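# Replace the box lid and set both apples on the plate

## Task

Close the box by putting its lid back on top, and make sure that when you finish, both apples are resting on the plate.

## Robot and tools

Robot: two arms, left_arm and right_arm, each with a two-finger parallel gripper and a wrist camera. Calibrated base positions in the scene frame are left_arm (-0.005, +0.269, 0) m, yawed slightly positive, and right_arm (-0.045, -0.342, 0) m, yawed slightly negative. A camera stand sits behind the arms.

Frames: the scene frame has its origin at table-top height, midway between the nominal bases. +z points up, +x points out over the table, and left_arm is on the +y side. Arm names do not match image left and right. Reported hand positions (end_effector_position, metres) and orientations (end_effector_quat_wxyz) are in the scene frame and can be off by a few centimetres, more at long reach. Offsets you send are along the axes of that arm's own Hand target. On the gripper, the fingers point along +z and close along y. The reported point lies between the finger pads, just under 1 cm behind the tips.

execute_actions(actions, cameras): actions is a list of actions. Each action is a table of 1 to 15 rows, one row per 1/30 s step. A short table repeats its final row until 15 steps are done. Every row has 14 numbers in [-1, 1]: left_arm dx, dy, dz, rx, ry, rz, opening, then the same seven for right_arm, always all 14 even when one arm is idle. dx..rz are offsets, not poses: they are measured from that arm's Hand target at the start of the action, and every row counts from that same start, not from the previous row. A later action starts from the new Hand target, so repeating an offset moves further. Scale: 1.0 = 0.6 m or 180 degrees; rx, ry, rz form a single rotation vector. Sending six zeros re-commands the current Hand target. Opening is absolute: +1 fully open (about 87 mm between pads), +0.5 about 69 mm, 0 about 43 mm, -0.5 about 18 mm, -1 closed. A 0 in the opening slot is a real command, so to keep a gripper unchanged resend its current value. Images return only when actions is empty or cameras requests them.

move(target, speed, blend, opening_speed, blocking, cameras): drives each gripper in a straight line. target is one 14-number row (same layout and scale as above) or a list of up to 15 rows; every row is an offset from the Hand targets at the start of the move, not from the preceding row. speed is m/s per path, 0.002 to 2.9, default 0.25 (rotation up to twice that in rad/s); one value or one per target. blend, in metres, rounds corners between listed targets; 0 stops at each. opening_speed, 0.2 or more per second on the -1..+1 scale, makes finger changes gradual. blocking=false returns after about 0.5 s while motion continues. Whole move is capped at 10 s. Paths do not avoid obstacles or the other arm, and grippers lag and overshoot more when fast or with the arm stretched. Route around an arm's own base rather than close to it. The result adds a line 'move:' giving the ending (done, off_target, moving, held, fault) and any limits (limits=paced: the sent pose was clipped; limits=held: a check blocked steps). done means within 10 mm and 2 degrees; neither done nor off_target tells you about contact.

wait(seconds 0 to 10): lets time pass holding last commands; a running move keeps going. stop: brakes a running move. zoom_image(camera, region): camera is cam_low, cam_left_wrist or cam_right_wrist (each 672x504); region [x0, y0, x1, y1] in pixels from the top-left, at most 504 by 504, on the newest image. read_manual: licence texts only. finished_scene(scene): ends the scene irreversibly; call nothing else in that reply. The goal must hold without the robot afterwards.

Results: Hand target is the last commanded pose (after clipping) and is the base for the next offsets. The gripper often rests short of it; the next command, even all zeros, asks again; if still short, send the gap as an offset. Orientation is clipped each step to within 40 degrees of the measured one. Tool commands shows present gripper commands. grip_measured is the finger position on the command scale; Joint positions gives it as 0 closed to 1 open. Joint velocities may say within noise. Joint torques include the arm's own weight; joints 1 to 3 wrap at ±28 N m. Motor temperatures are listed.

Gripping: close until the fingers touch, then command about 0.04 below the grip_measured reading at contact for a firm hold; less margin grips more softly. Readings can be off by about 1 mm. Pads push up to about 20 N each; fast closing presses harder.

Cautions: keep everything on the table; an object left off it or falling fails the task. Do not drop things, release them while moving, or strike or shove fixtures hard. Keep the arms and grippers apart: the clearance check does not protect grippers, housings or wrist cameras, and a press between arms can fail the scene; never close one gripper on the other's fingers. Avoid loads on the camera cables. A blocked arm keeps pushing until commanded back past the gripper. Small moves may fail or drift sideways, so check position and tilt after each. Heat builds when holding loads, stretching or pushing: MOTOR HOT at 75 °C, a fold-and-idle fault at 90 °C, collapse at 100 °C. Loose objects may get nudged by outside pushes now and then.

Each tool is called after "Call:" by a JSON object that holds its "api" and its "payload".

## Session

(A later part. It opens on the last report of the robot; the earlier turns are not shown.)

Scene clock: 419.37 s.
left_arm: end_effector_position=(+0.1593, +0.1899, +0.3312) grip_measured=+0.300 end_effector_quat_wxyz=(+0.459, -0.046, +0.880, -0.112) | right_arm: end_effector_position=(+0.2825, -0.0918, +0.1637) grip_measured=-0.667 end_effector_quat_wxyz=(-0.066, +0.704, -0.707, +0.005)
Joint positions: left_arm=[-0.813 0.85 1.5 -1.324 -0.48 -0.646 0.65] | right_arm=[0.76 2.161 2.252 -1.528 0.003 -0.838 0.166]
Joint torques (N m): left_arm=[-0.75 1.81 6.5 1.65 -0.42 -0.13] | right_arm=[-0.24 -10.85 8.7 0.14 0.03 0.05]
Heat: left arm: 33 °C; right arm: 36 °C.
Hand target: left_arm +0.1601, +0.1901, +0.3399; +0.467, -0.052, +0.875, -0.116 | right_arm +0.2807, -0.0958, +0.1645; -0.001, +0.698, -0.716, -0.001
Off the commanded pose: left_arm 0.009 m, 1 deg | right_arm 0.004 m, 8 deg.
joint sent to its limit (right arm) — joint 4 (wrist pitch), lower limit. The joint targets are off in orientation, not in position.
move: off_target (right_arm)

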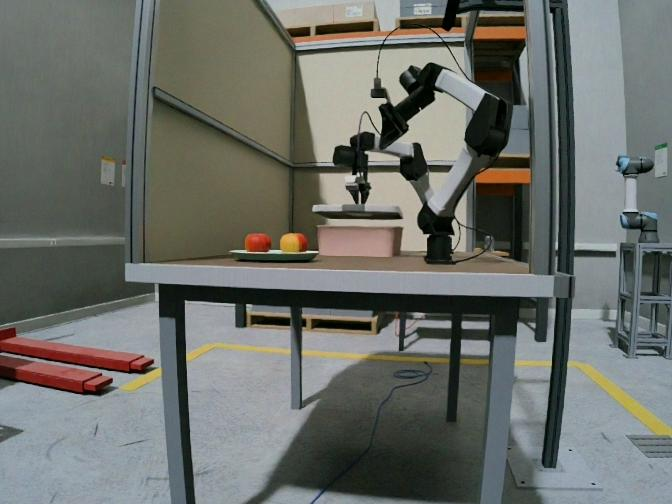

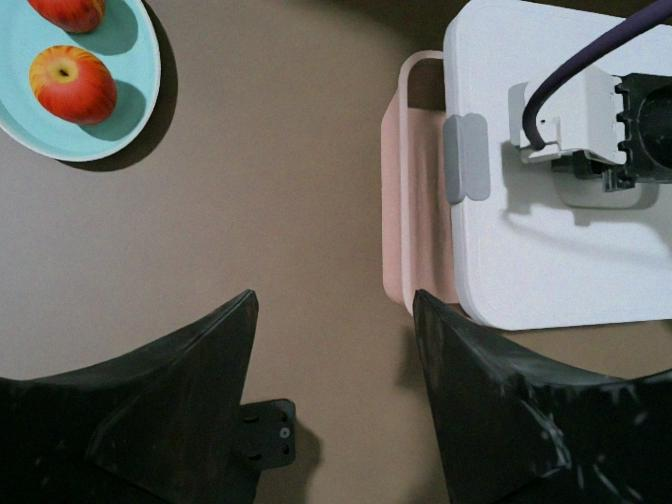

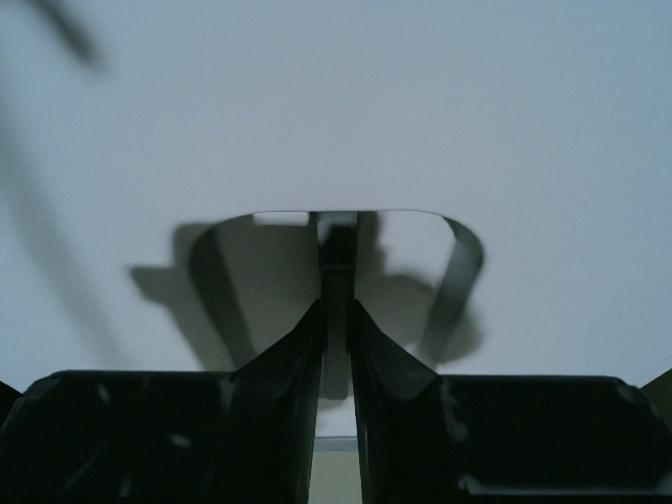

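Call:
{"api": "move", "payload": {"target": [0,0,0,0,0,0,0.3,-0.016,0.005,0.057,0,0,0,-1], "speed": 0.15, "cameras": ["all"]}}

Call:
{"api": "zoom_image", "payload": {"camera": "cam_low", "region": [290, 140, 470, 270]}}

Call:
{"api": "zoom_image", "payload": {"camera": "cam_left_wrist", "region": [352, 0, 672, 350]}}

Scene clock: 434.37 s.
left_arm: end_effector_position=(+0.1593, +0.1899, +0.3312) grip_measured=+0.300 end_effector_quat_wxyz=(+0.459, -0.046, +0.880, -0.112) | right_arm: end_effector_position=(+0.2826, -0.0849, +0.1302) grip_measured=-0.668 end_effector_quat_wxyz=(-0.026, +0.700, -0.713, +0.002)
Joint positions: left_arm=[-0.813 0.85 1.5 -1.324 -0.48 -0.646 0.65] | right_arm=[0.77 2.253 2.263 -1.528 0.003 -0.813 0.166]
Joint torques (N m): left_arm=[-0.85 2 6.83 1.58 -0.41 -0.12] | right_arm=[0.39 -11.28 8.76 -0.06 -0.02 0.03]
Heat: left arm: 34 °C; right arm: 37 °C.
Hand target: left_arm +0.1601, +0.1901, +0.3399; +0.467, -0.052, +0.875, -0.116 | right_arm +0.2779, -0.0860, +0.1303; -0.001, +0.698, -0.716, -0.001
Off the commanded pose: left_arm 0.009 m, 1 deg | right_arm 0.005 m, 3 deg.
joint sent to its limit (right arm) — joint 4 (wrist pitch), lower limit. The joint targets still meet the commanded pose.
move: off_target (right_arm)

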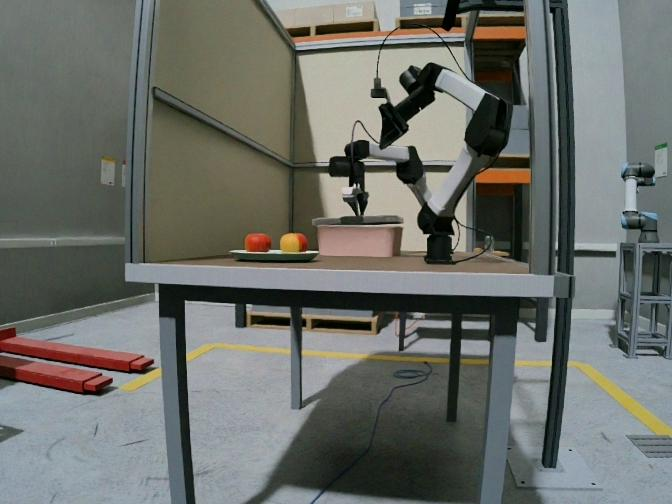

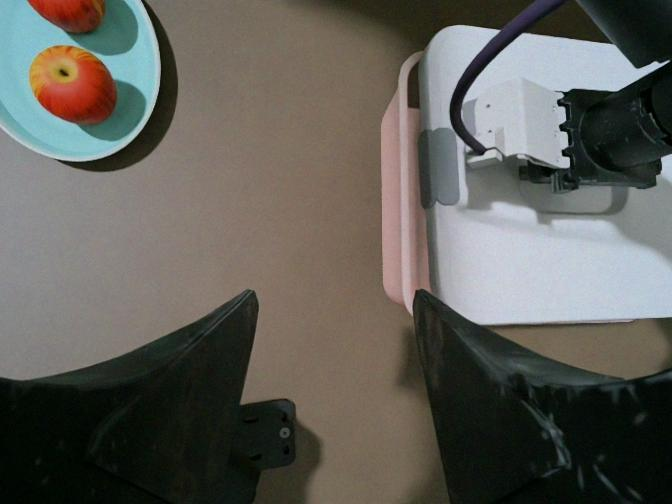

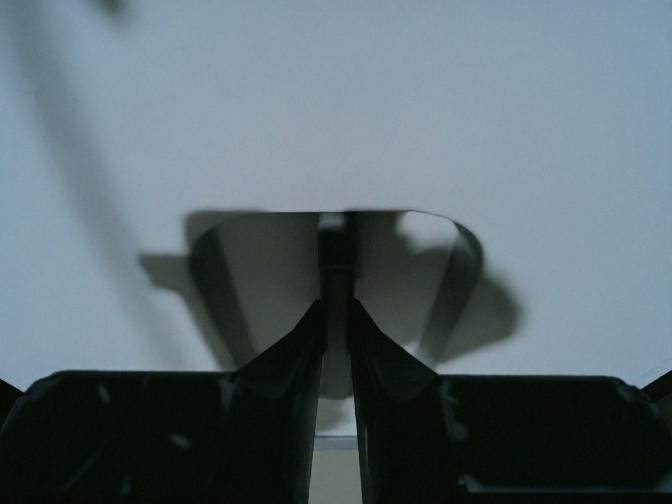

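Scaled by 2.800 from the camera's 672x504 image, which has a finer 960x720 frame.

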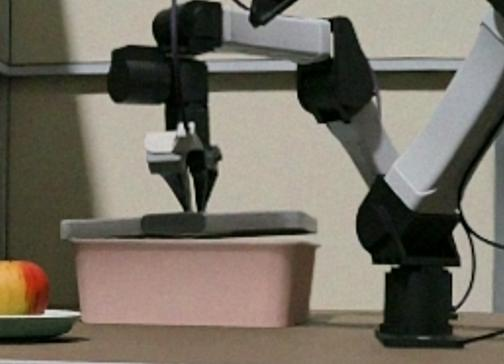

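Scaled by 1.440 from the camera's 672x504 image, which has a finer 960x720 frame.

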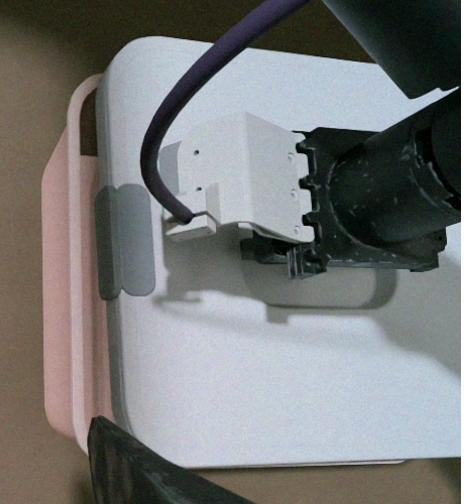

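Call:
{"api": "move", "payload": {"target": [[0,0,0,0,0,0,0.3,-0.031,0.015,0,0,0,0,-1],[0,0,0,0,0,0,0.3,-0.031,0.015,0.009,0,0,0,-1]], "speed": 0.1, "cameras": ["all"]}}

Call:
{"api": "zoom_image", "payload": {"camera": "cam_low", "region": [290, 140, 470, 270]}}

Call:
{"api": "zoom_image", "payload": {"camera": "cam_left_wrist", "region": [352, 0, 672, 350]}}

Scene clock: 451.63 s.
left_arm: end_effector_position=(+0.1593, +0.1899, +0.3312) grip_measured=+0.300 end_effector_quat_wxyz=(+0.459, -0.046, +0.880, -0.112) | right_arm: end_effector_position=(+0.2732, -0.0647, +0.1278) grip_measured=-0.668 end_effector_quat_wxyz=(-0.031, +0.701, -0.712, +0.000)
Joint positions: left_arm=[-0.813 0.85 1.5 -1.324 -0.48 -0.646 0.65] | right_arm=[0.817 2.279 2.298 -1.528 0.002 -0.769 0.166]
Joint torques (N m): left_arm=[-0.76 1.96 6.61 1.65 -0.38 -0.1] | right_arm=[0.17 -11.08 8.49 0.04 0.08 0]
Heat: left arm: 34 °C; right arm: 36 °C.
Hand target: left_arm +0.1601, +0.1901, +0.3399; +0.467, -0.052, +0.875, -0.116 | right_arm +0.2695, -0.0672, +0.1251; -0.001, +0.698, -0.716, -0.001
Off the commanded pose: left_arm 0.009 m, 1 deg | right_arm 0.005 m, 3 deg.
joint sent to its limit (right arm) — joint 4 (wrist pitch), lower limit. The joint targets still meet the commanded pose.
move: off_target (right_arm)

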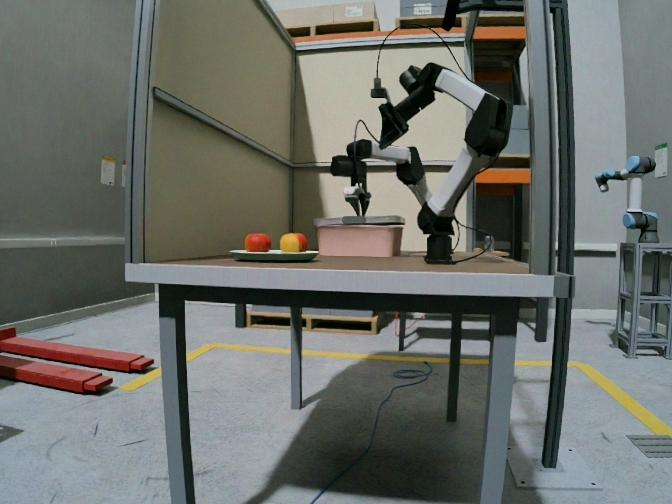

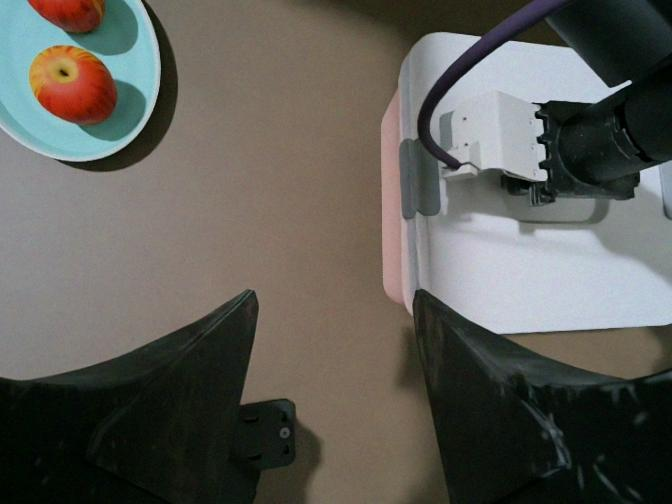

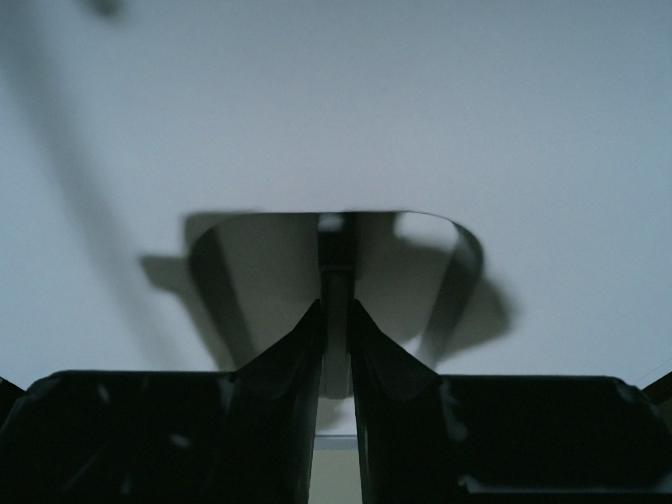

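Scaled by 2.800 from the camera's 672x504 image, which has a finer 960x720 frame.

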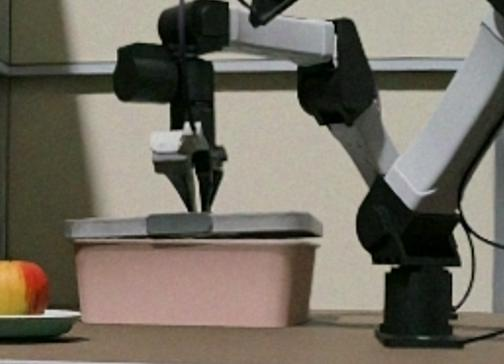

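Scaled by 1.440 from the camera's 672x504 image, which has a finer 960x720 frame.

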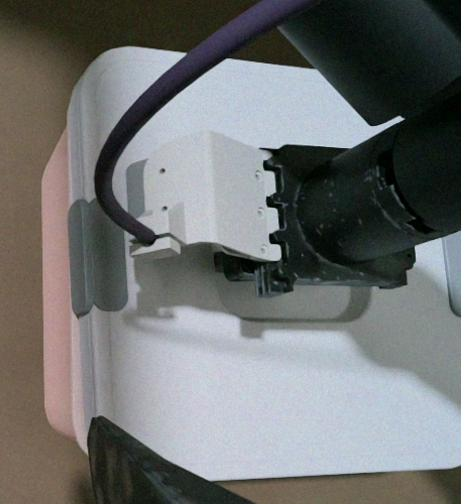

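Call:
{"api": "move", "payload": {"target": [[0,0,0,0,0,0,0.3,0.005,-0.009,0,0,0,0,-1],[0,0,0,0,0,0,0.3,0.005,-0.009,0.02,0,0,0,-1]], "speed": 0.06, "cameras": ["all"]}}

Call:
{"api": "zoom_image", "payload": {"camera": "cam_low", "region": [290, 140, 470, 270]}}

Call:
{"api": "zoom_image", "payload": {"camera": "cam_left_wrist", "region": [352, 0, 672, 350]}}

Scene clock: 463.57 s.
left_arm: end_effector_position=(+0.1593, +0.1899, +0.3312) grip_measured=+0.300 end_effector_quat_wxyz=(+0.459, -0.046, +0.880, -0.112) | right_arm: end_effector_position=(+0.2763, -0.0663, +0.1216) grip_measured=-0.668 end_effector_quat_wxyz=(-0.024, +0.699, -0.715, +0.000)
Joint positions: left_arm=[-0.813 0.85 1.5 -1.324 -0.48 -0.646 0.65] | right_arm=[0.809 2.298 2.304 -1.528 0 -0.769 0.166]
Joint torques (N m): left_arm=[-0.77 1.91 6.78 1.63 -0.41 -0.09] | right_arm=[-0.59 -10.62 7.54 0.09 0 -0.11]
Motor temperatures (°C): left_arm=[17 24 34 28 18 19 20] | right_arm=[17 37 28 21 17 21 19]
Heat: left arm: 34 °C; right arm: 37 °C.
Hand target: left_arm +0.1601, +0.1901, +0.3399; +0.467, -0.052, +0.875, -0.116 | right_arm +0.2748, -0.0703, +0.1130; -0.001, +0.698, -0.716, -0.001
Off the commanded pose: left_arm 0.009 m, 1 deg | right_arm 0.010 m, 3 deg.
move: off_target (right_arm)

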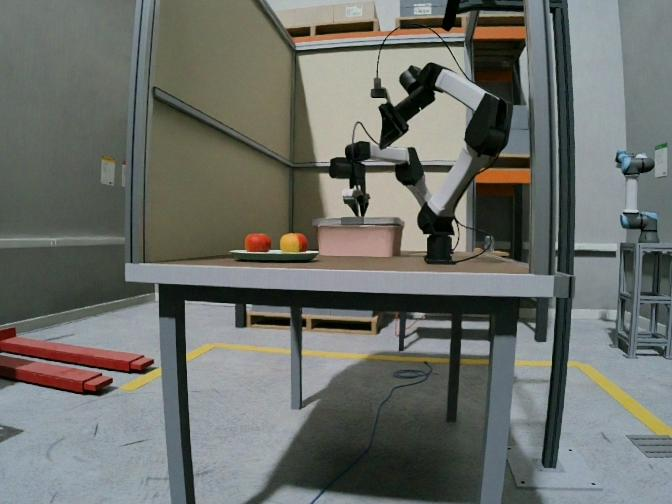

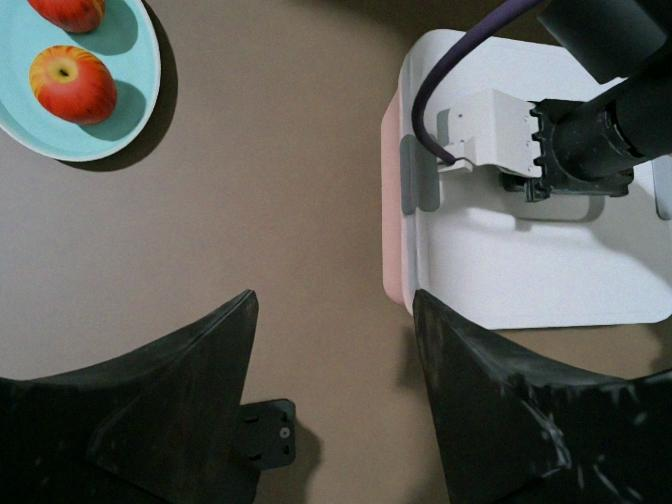

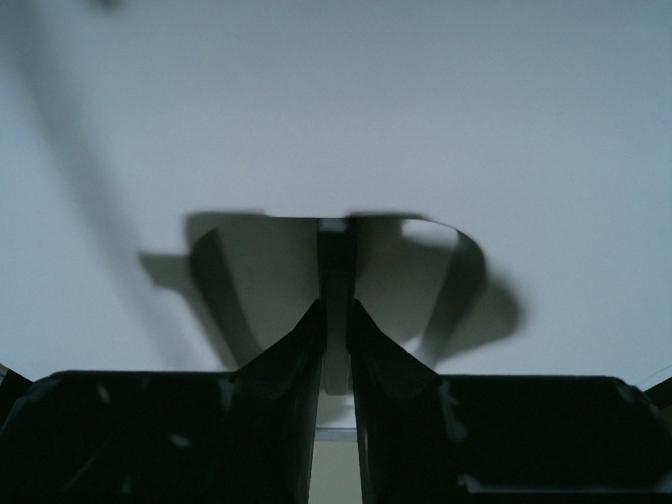

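Scaled by 2.800 from the camera's 672x504 image, which has a finer 960x720 frame.

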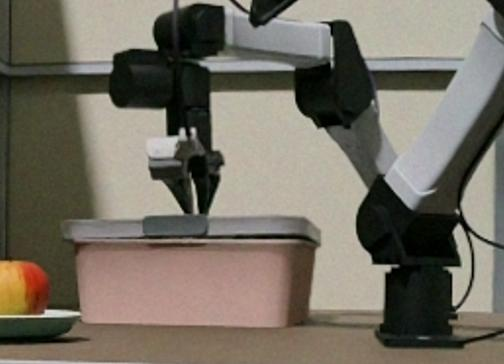

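Scaled by 1.440 from the camera's 672x504 image, which has a finer 960x720 frame.

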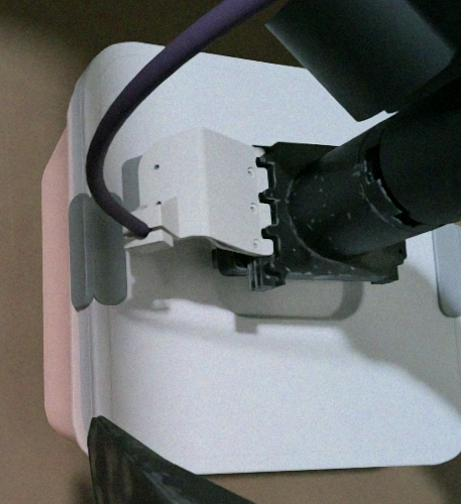

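Call:
{"api": "move", "payload": {"target": [0,0,0,0,0,0,0.3,0,0.008,0.01,0,0,0,-1], "speed": 0.05, "cameras": ["all"]}}

Call:
{"api": "zoom_image", "payload": {"camera": "cam_low", "region": [290, 140, 470, 270]}}

Scene clock: 471.30 s.
left_arm: end_effector_position=(+0.1593, +0.1899, +0.3312) grip_measured=+0.300 end_effector_quat_wxyz=(+0.459, -0.046, +0.880, -0.112) | right_arm: end_effector_position=(+0.2761, -0.0665, +0.1193) grip_measured=-0.668 end_effector_quat_wxyz=(-0.023, +0.699, -0.715, +0.000)
Joint positions: left_arm=[-0.813 0.85 1.5 -1.324 -0.48 -0.646 0.65] | right_arm=[0.809 2.297 2.293 -1.52 0 -0.769 0.166]
Joint torques (N m): left_arm=[-0.87 1.91 6.89 1.61 -0.41 -0.04] | right_arm=[0.34 -12.71 2.33 0.44 0 0.01]
Heat: left arm: 34 °C; right arm: 36 °C.
Hand target: left_arm +0.1601, +0.1901, +0.3399; +0.467, -0.052, +0.875, -0.116 | right_arm +0.2700, -0.0702, +0.1069; -0.001, +0.698, -0.716, -0.001
Off the commanded pose: left_arm 0.009 m, 1 deg | right_arm 0.014 m, 3 deg.
move: off_target (right_arm)

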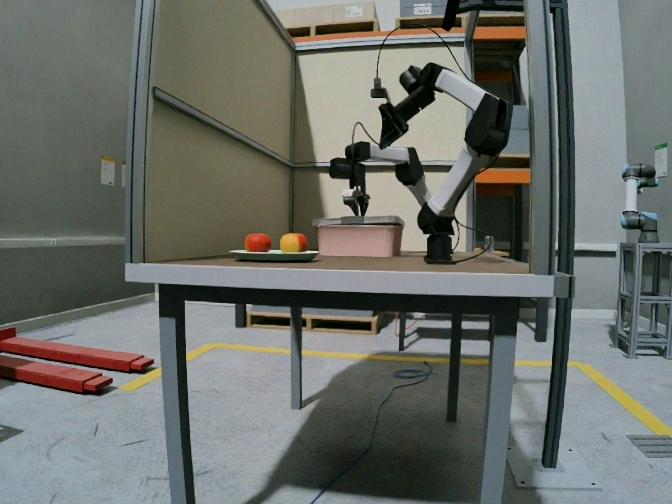

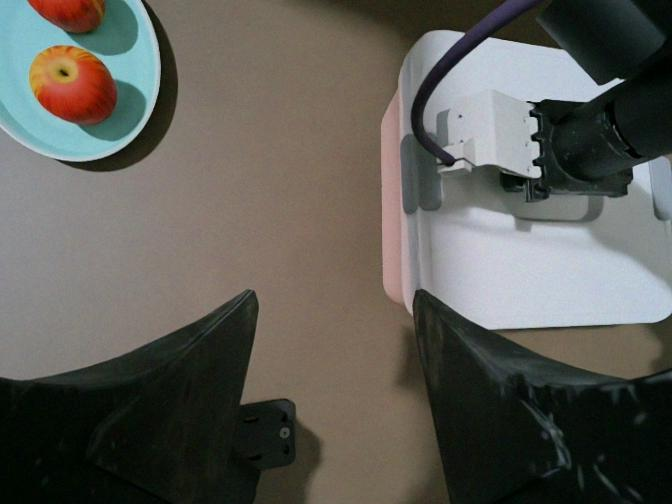

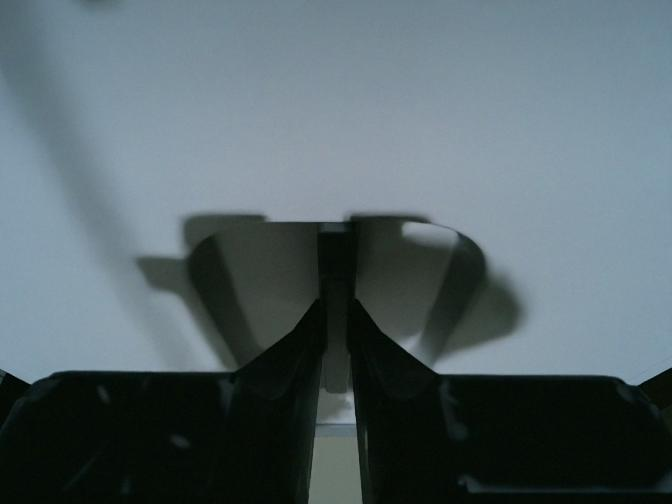

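Scaled by 2.800 from the camera's 672x504 image, which has a finer 960x720 frame.

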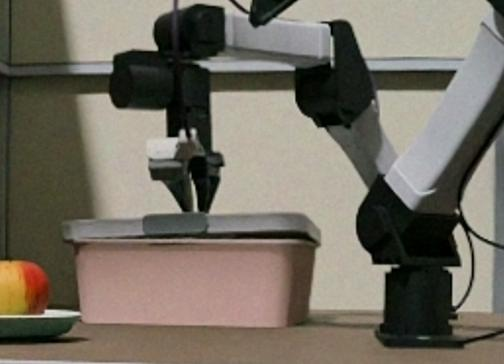

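Call:
{"api": "move", "payload": {"target": [[0,0,0,0,0,0,0.3,0,0.006,-0.025,0,0,0,-1],[0,0,0,0,0,0,0.3,0,0.006,-0.012,0,0,0,-1],[0,0,0,0,0,0,0.3,0,0.006,-0.012,0,0,0,0]], "speed": 0.06, "opening_speed": 0.7, "cameras": ["all"]}}

Call:
{"api": "zoom_image", "payload": {"camera": "cam_low", "region": [290, 140, 470, 270]}}

Call:
{"api": "zoom_image", "payload": {"camera": "cam_left_wrist", "region": [352, 0, 672, 350]}}

Scene clock: 482.70 s.
left_arm: end_effector_position=(+0.1593, +0.1899, +0.3312) grip_measured=+0.300 end_effector_quat_wxyz=(+0.459, -0.046, +0.880, -0.112) | right_arm: end_effector_position=(+0.2738, -0.0666, +0.1186) grip_measured=+0.000 end_effector_quat_wxyz=(-0.019, +0.700, -0.714, +0.000)
Joint positions: left_arm=[-0.813 0.85 1.5 -1.324 -0.48 -0.646 0.65] | right_arm=[0.812 2.297 2.29 -1.525 0.001 -0.768 0.5]
Joint torques (N m): left_arm=[-1.02 1.91 6.6 1.64 -0.35 -0.18] | right_arm=[0.47 -13.29 4.15 0.21 0.01 0.08]
Heat: left arm: 34 °C; right arm: 37 °C.
Hand target: left_arm +0.1601, +0.1901, +0.3399; +0.467, -0.052, +0.875, -0.116 | right_arm +0.2664, -0.0702, +0.1141; -0.001, +0.698, -0.716, -0.001
Off the commanded pose: left_arm 0.009 m, 1 deg | right_arm 0.009 m, 2 deg.
move: done; target 3's new opening was sent with right_arm's hand 0.012 m and 3 deg from that target

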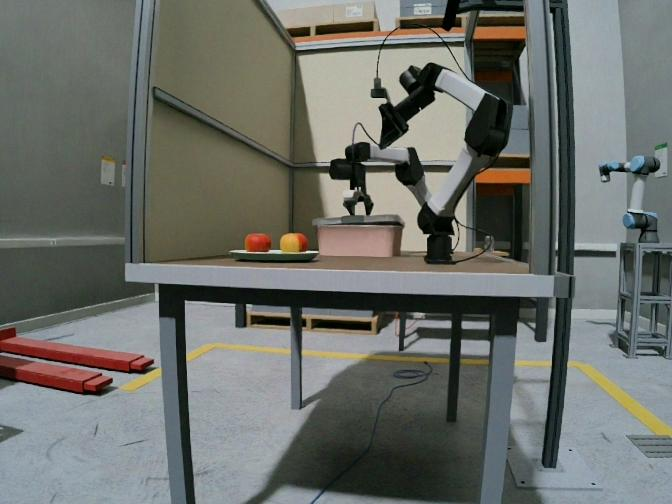

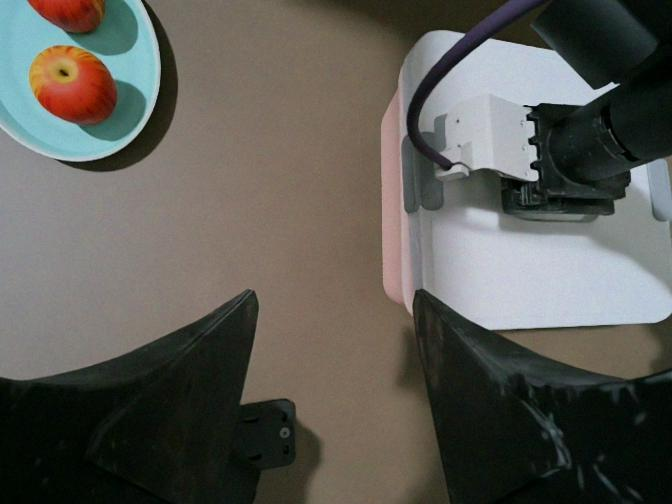

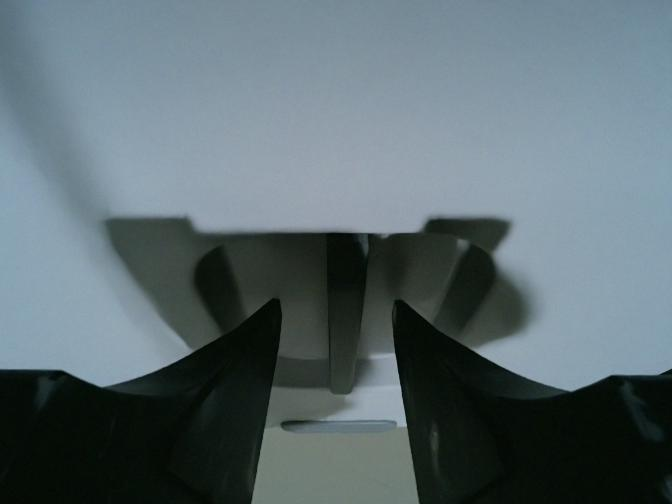

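Scaled by 2.800 from the camera's 672x504 image, which has a finer 960x720 frame.

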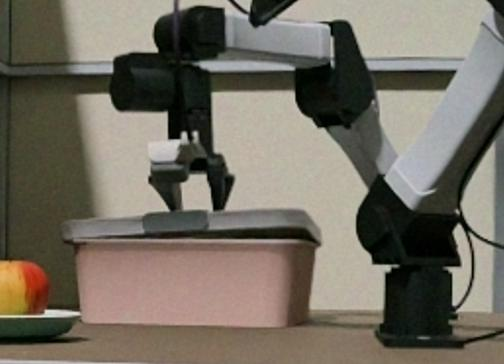

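Scaled by 1.440 from the camera's 672x504 image, which has a finer 960x720 frame.

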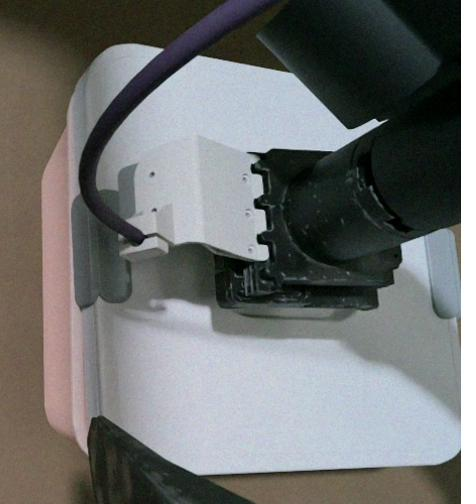

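Call:
{"api": "move", "payload": {"target": [[0,0,0,0,0,0,0.3,0,0,0,0,0,0,-1],[0,0,0,0,0,0,0.3,0,0.03,-0.014,0,0,0,-1],[0,0,0,0,0,0,0.3,0,0.03,0.01,0,0,0,-1],[0,0,0,0,0,0,0.3,0,0.03,0.0,0,0,0,0]], "speed": 0.06, "opening_speed": 0.8, "cameras": ["all"]}}

Call:
{"api": "zoom_image", "payload": {"camera": "cam_low", "region": [290, 140, 470, 270]}}

Call:
{"api": "zoom_image", "payload": {"camera": "cam_left_wrist", "region": [352, 0, 672, 350]}}

Scene clock: 498.30 s.
left_arm: end_effector_position=(+0.1593, +0.1899, +0.3312) grip_measured=+0.300 end_effector_quat_wxyz=(+0.459, -0.046, +0.880, -0.112) | right_arm: end_effector_position=(+0.2574, -0.0661, +0.1167) grip_measured=+0.000 end_effector_quat_wxyz=(-0.020, +0.700, -0.714, +0.004)
Joint positions: left_arm=[-0.813 0.85 1.5 -1.324 -0.48 -0.646 0.65] | right_arm=[0.843 2.225 2.161 -1.466 0.01 -0.738 0.5]
Joint torques (N m): left_arm=[-1.17 1.94 6.91 1.68 -0.43 -0.11] | right_arm=[0.62 -12.96 5.04 0.09 -0.05 0.05]
Heat: left arm: 35 °C; right arm: 39 °C.
Hand target: left_arm +0.1601, +0.1901, +0.3399; +0.467, -0.052, +0.875, -0.116 | right_arm +0.2483, -0.0697, +0.1141; -0.001, +0.698, -0.716, -0.001
Off the commanded pose: left_arm 0.009 m, 1 deg | right_arm 0.010 m, 2 deg.
move: done; target 4's new opening was sent with right_arm's hand 0.013 m and 3 deg from that target

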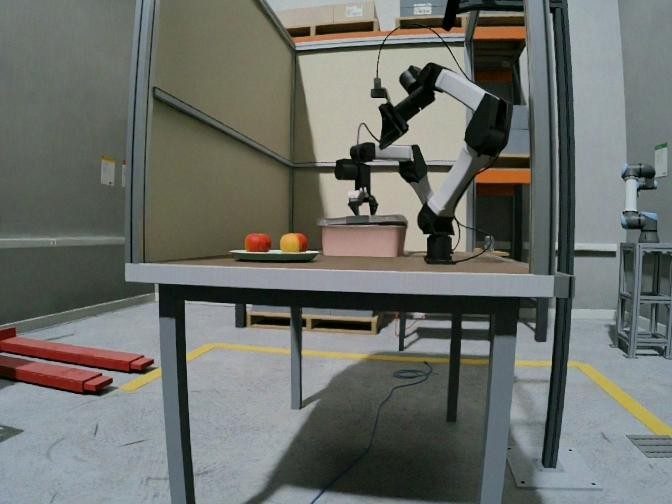

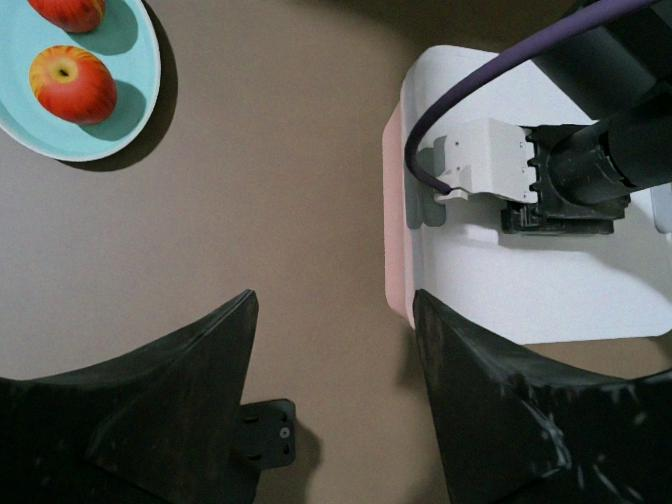

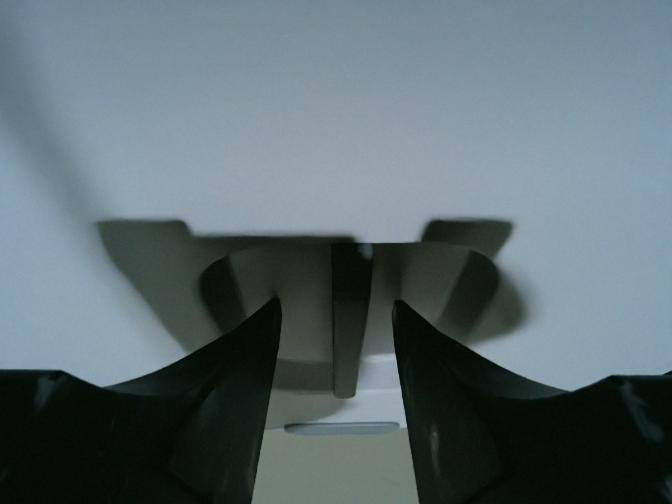

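Scaled by 2.800 from the camera's 672x504 image, which has a finer 960x720 frame.

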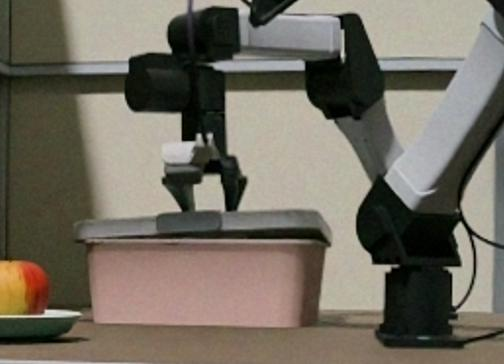

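Scaled by 1.440 from the camera's 672x504 image, which has a finer 960x720 frame.

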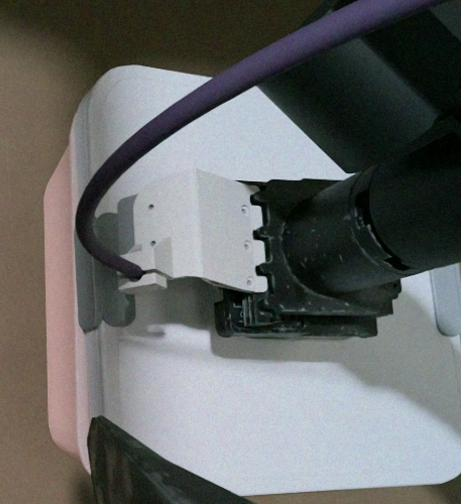

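Call:
{"api": "move", "payload": {"target": [0,0,0,0,0,0,0.3,0,0,-0.1,0,0,0,0], "speed": 0.15, "cameras": ["all"]}}

Call:
{"api": "zoom_image", "payload": {"camera": "cam_low", "region": [290, 140, 470, 270]}}

Call:
{"api": "zoom_image", "payload": {"camera": "cam_left_wrist", "region": [352, 0, 672, 350]}}

Scene clock: 514.77 s.
left_arm: end_effector_position=(+0.1593, +0.1899, +0.3312) grip_measured=+0.300 end_effector_quat_wxyz=(+0.459, -0.046, +0.880, -0.112) | right_arm: end_effector_position=(+0.2555, -0.0657, +0.1512) grip_measured=+0.000 end_effector_quat_wxyz=(-0.049, +0.700, -0.712, +0.003)
Joint positions: left_arm=[-0.813 0.85 1.5 -1.324 -0.48 -0.646 0.65] | right_arm=[0.847 2.186 2.24 -1.528 0.009 -0.738 0.5]
Joint torques (N m): left_arm=[-0.85 1.91 6.65 1.62 -0.39 -0.09] | right_arm=[0.51 -16.57 8.06 0.05 0.03 -0.02]
Heat: left arm: 35 °C; right arm: 39 °C.
Hand target: left_arm +0.1601, +0.1901, +0.3399; +0.467, -0.052, +0.875, -0.116 | right_arm +0.2483, -0.0698, +0.1741; -0.001, +0.698, -0.716, -0.001
Off the commanded pose: left_arm 0.009 m, 1 deg | right_arm 0.024 m, 6 deg.
joint sent to its limit (right arm) — joint 4 (wrist pitch), lower limit. The joint targets are off in orientation, not in position.
move: off_target (right_arm)

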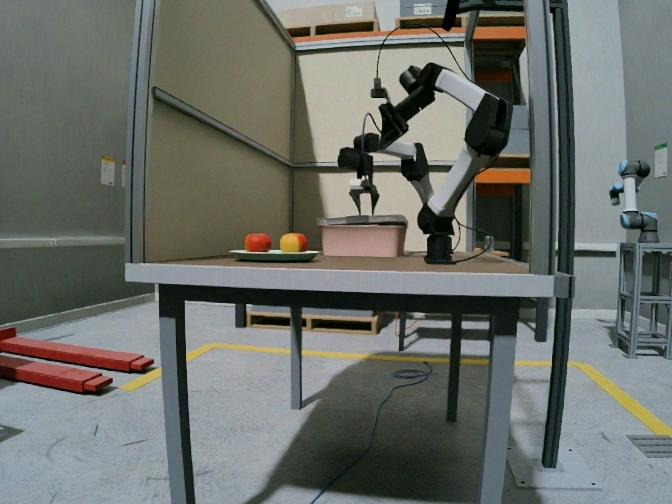

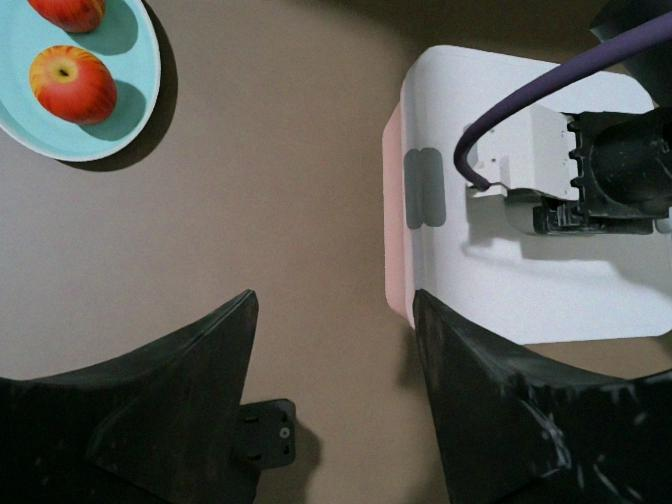

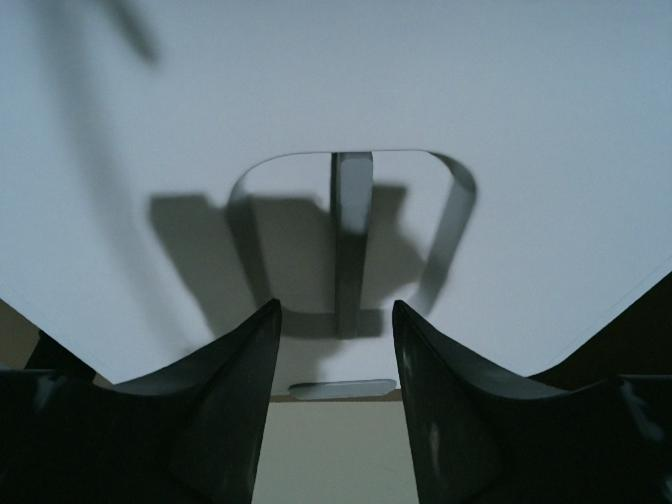

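Scaled by 2.800 from the camera's 672x504 image, which has a finer 960x720 frame.

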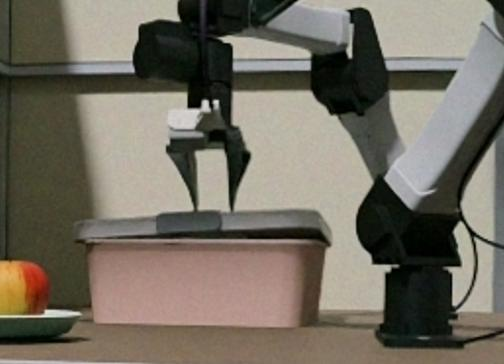

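Scaled by 1.440 from the camera's 672x504 image, which has a finer 960x720 frame.

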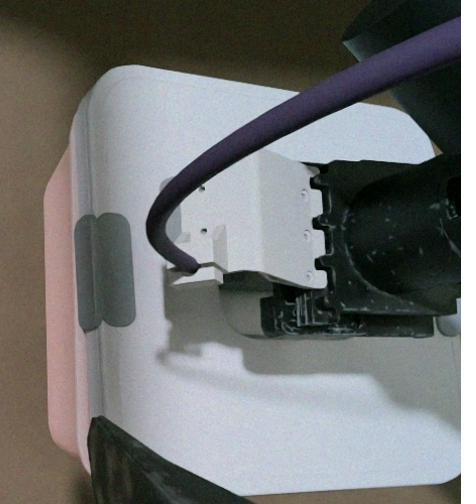

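Call:
{"api": "zoom_image", "payload": {"camera": "cam_low", "region": [310, 205, 415, 265]}}

Scaled by 4.800 from the camera's 672x504 image, which has a finer 960x720 frame.

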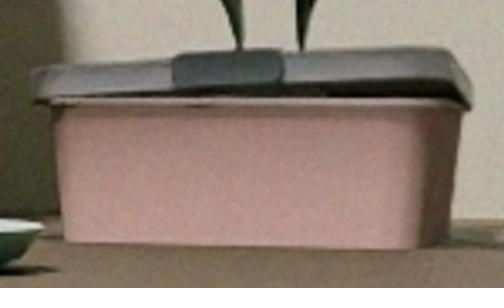

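Call:
{"api": "move", "payload": {"target": [[0,0,0,0,0,0,0.3,0,0.008,0.102,0,0,0,0],[0,0,0,0,0,0,0.3,0,0.008,0.102,0,0,0,-1],[0,0,0,0,0,0,0.3,-0.016,0.012,0.078,0,0,0,-1],[0,0,0,0,0,0,0.3,-0.016,0.012,0.11,0,0,0,-1]], "speed": 0.06, "opening_speed": 0.8, "cameras": ["all"]}}

Call:
{"api": "zoom_image", "payload": {"camera": "cam_low", "region": [310, 205, 415, 265]}}

Call:
{"api": "zoom_image", "payload": {"camera": "cam_left_wrist", "region": [352, 0, 672, 350]}}

Scene clock: 549.07 s.
left_arm: end_effector_position=(+0.1593, +0.1899, +0.3312) grip_measured=+0.300 end_effector_quat_wxyz=(+0.459, -0.046, +0.880, -0.112) | right_arm: end_effector_position=(+0.2467, -0.0599, +0.1157) grip_measured=-0.685 end_effector_quat_wxyz=(-0.014, +0.700, -0.714, +0.003)
Joint positions: left_arm=[-0.813 0.85 1.5 -1.324 -0.48 -0.646 0.65] | right_arm=[0.87 2.228 2.16 -1.476 0.008 -0.711 0.158]
Joint torques (N m): left_arm=[-0.84 1.85 7.02 1.63 -0.43 -0.05] | right_arm=[0.64 -12.19 4.34 0.33 -0.04 -0.01]
Motor temperatures (°C): left_arm=[17 24 35 29 18 19 20] | right_arm=[17 44 27 21 17 21 19]
Heat: left arm: 35 °C; right arm: 44 °C.
Hand target: left_arm +0.1601, +0.1901, +0.3399; +0.467, -0.052, +0.875, -0.116 | right_arm +0.2414, -0.0599, +0.1082; -0.001, +0.698, -0.716, -0.001
Off the commanded pose: left_arm 0.009 m, 1 deg | right_arm 0.009 m, 2 deg.
move: done; target 2's new opening was sent with right_arm's hand 0.013 m and 2 deg from that target

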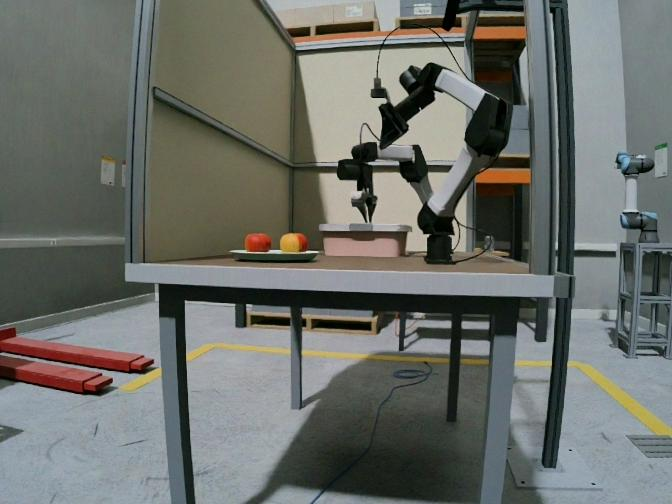

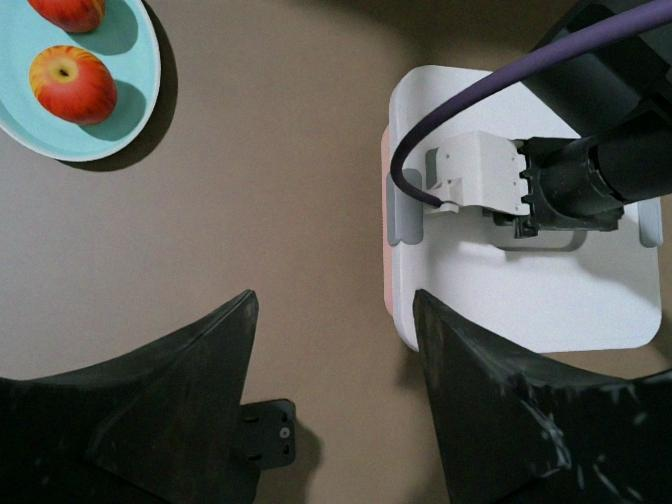

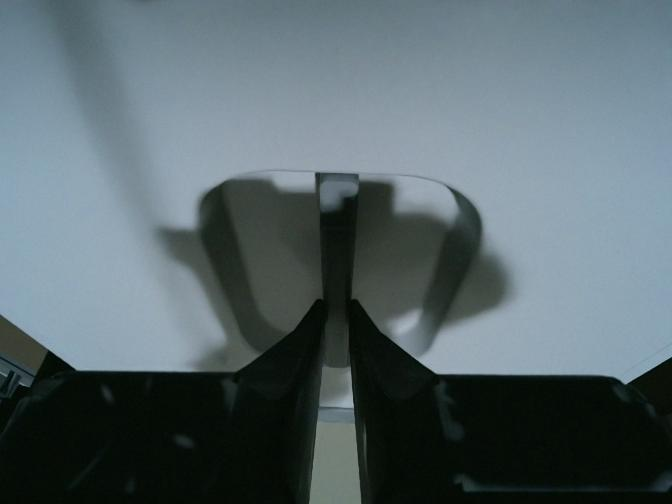

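Scaled by 4.800 from the camera's 672x504 image, which has a finer 960x720 frame.

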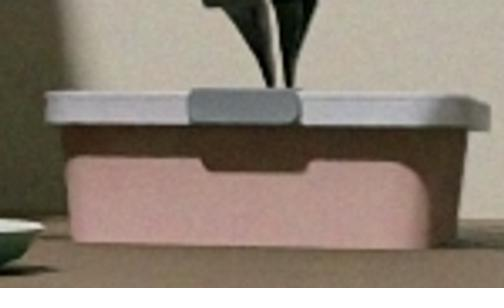

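Scaled by 1.440 from the camera's 672x504 image, which has a finer 960x720 frame.

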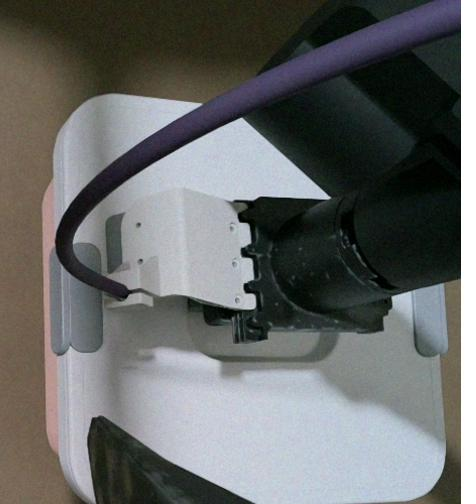

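Call:
{"api": "move", "payload": {"target": [[0,0,0,0,0,0,0.3,-0.003,-0.006,-0.005,0,0,0,0],[0,0,0,0,0,0,0.3,-0.003,-0.006,-0.15,0,0,0,0]], "speed": 0.12, "opening_speed": 1, "cameras": ["all"]}}

Call:
{"api": "zoom_image", "payload": {"camera": "cam_low", "region": [310, 205, 415, 265]}}

Scene clock: 558.00 s.
left_arm: end_effector_position=(+0.1593, +0.1899, +0.3312) grip_measured=+0.300 end_effector_quat_wxyz=(+0.459, -0.046, +0.880, -0.112) | right_arm: end_effector_position=(+0.2519, -0.0520, +0.1807) grip_measured=+0.000 end_effector_quat_wxyz=(-0.097, +0.697, -0.710, -0.003)
Joint positions: left_arm=[-0.813 0.85 1.5 -1.324 -0.48 -0.646 0.65] | right_arm=[0.873 2.146 2.299 -1.528 0.007 -0.711 0.5]
Joint torques (N m): left_arm=[-0.96 1.96 6.76 1.64 -0.39 -0.12] | right_arm=[0.46 -15.38 7.62 0.25 0.07 -0.01]
Heat: left arm: 35 °C; right arm: 45 °C.
Hand target: left_arm +0.1601, +0.1901, +0.3399; +0.467, -0.052, +0.875, -0.116 | right_arm +0.2450, -0.0583, +0.1982; -0.001, +0.698, -0.716, -0.001
Off the commanded pose: left_arm 0.009 m, 1 deg | right_arm 0.020 m, 11 deg.
joint sent to its limit (right arm) — joint 4 (wrist pitch), lower limit. The joint targets are off in orientation, not in position.
move: off_target (right_arm)

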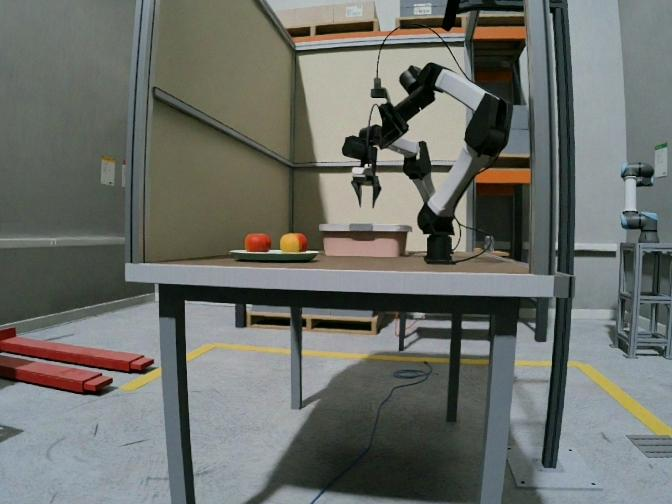

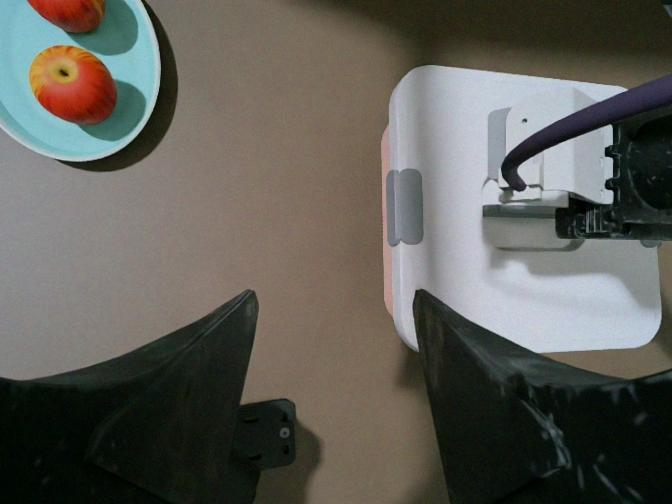

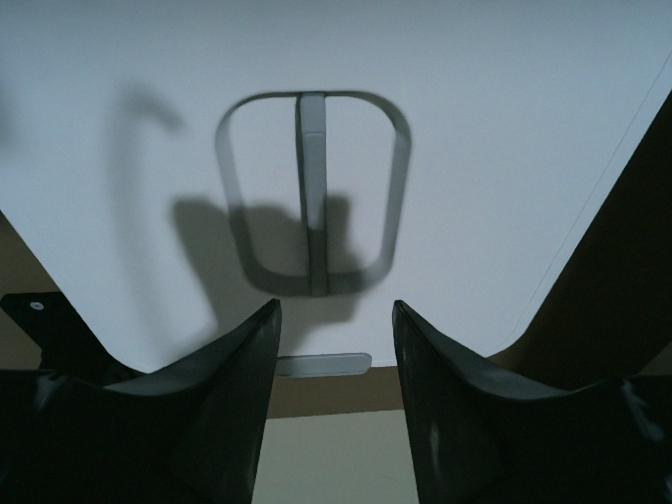

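Scaled by 4.800 from the camera's 672x504 image, which has a finer 960x720 frame.

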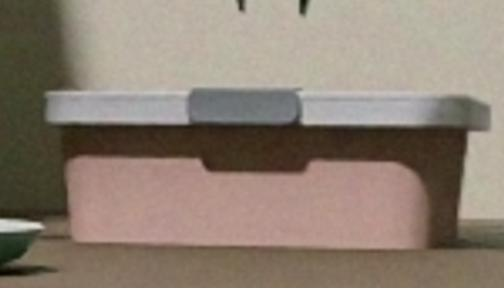

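Seated.

Call:
{"api": "finished_scene", "payload": {"scene": 2}}

The scene is finished: the task was done.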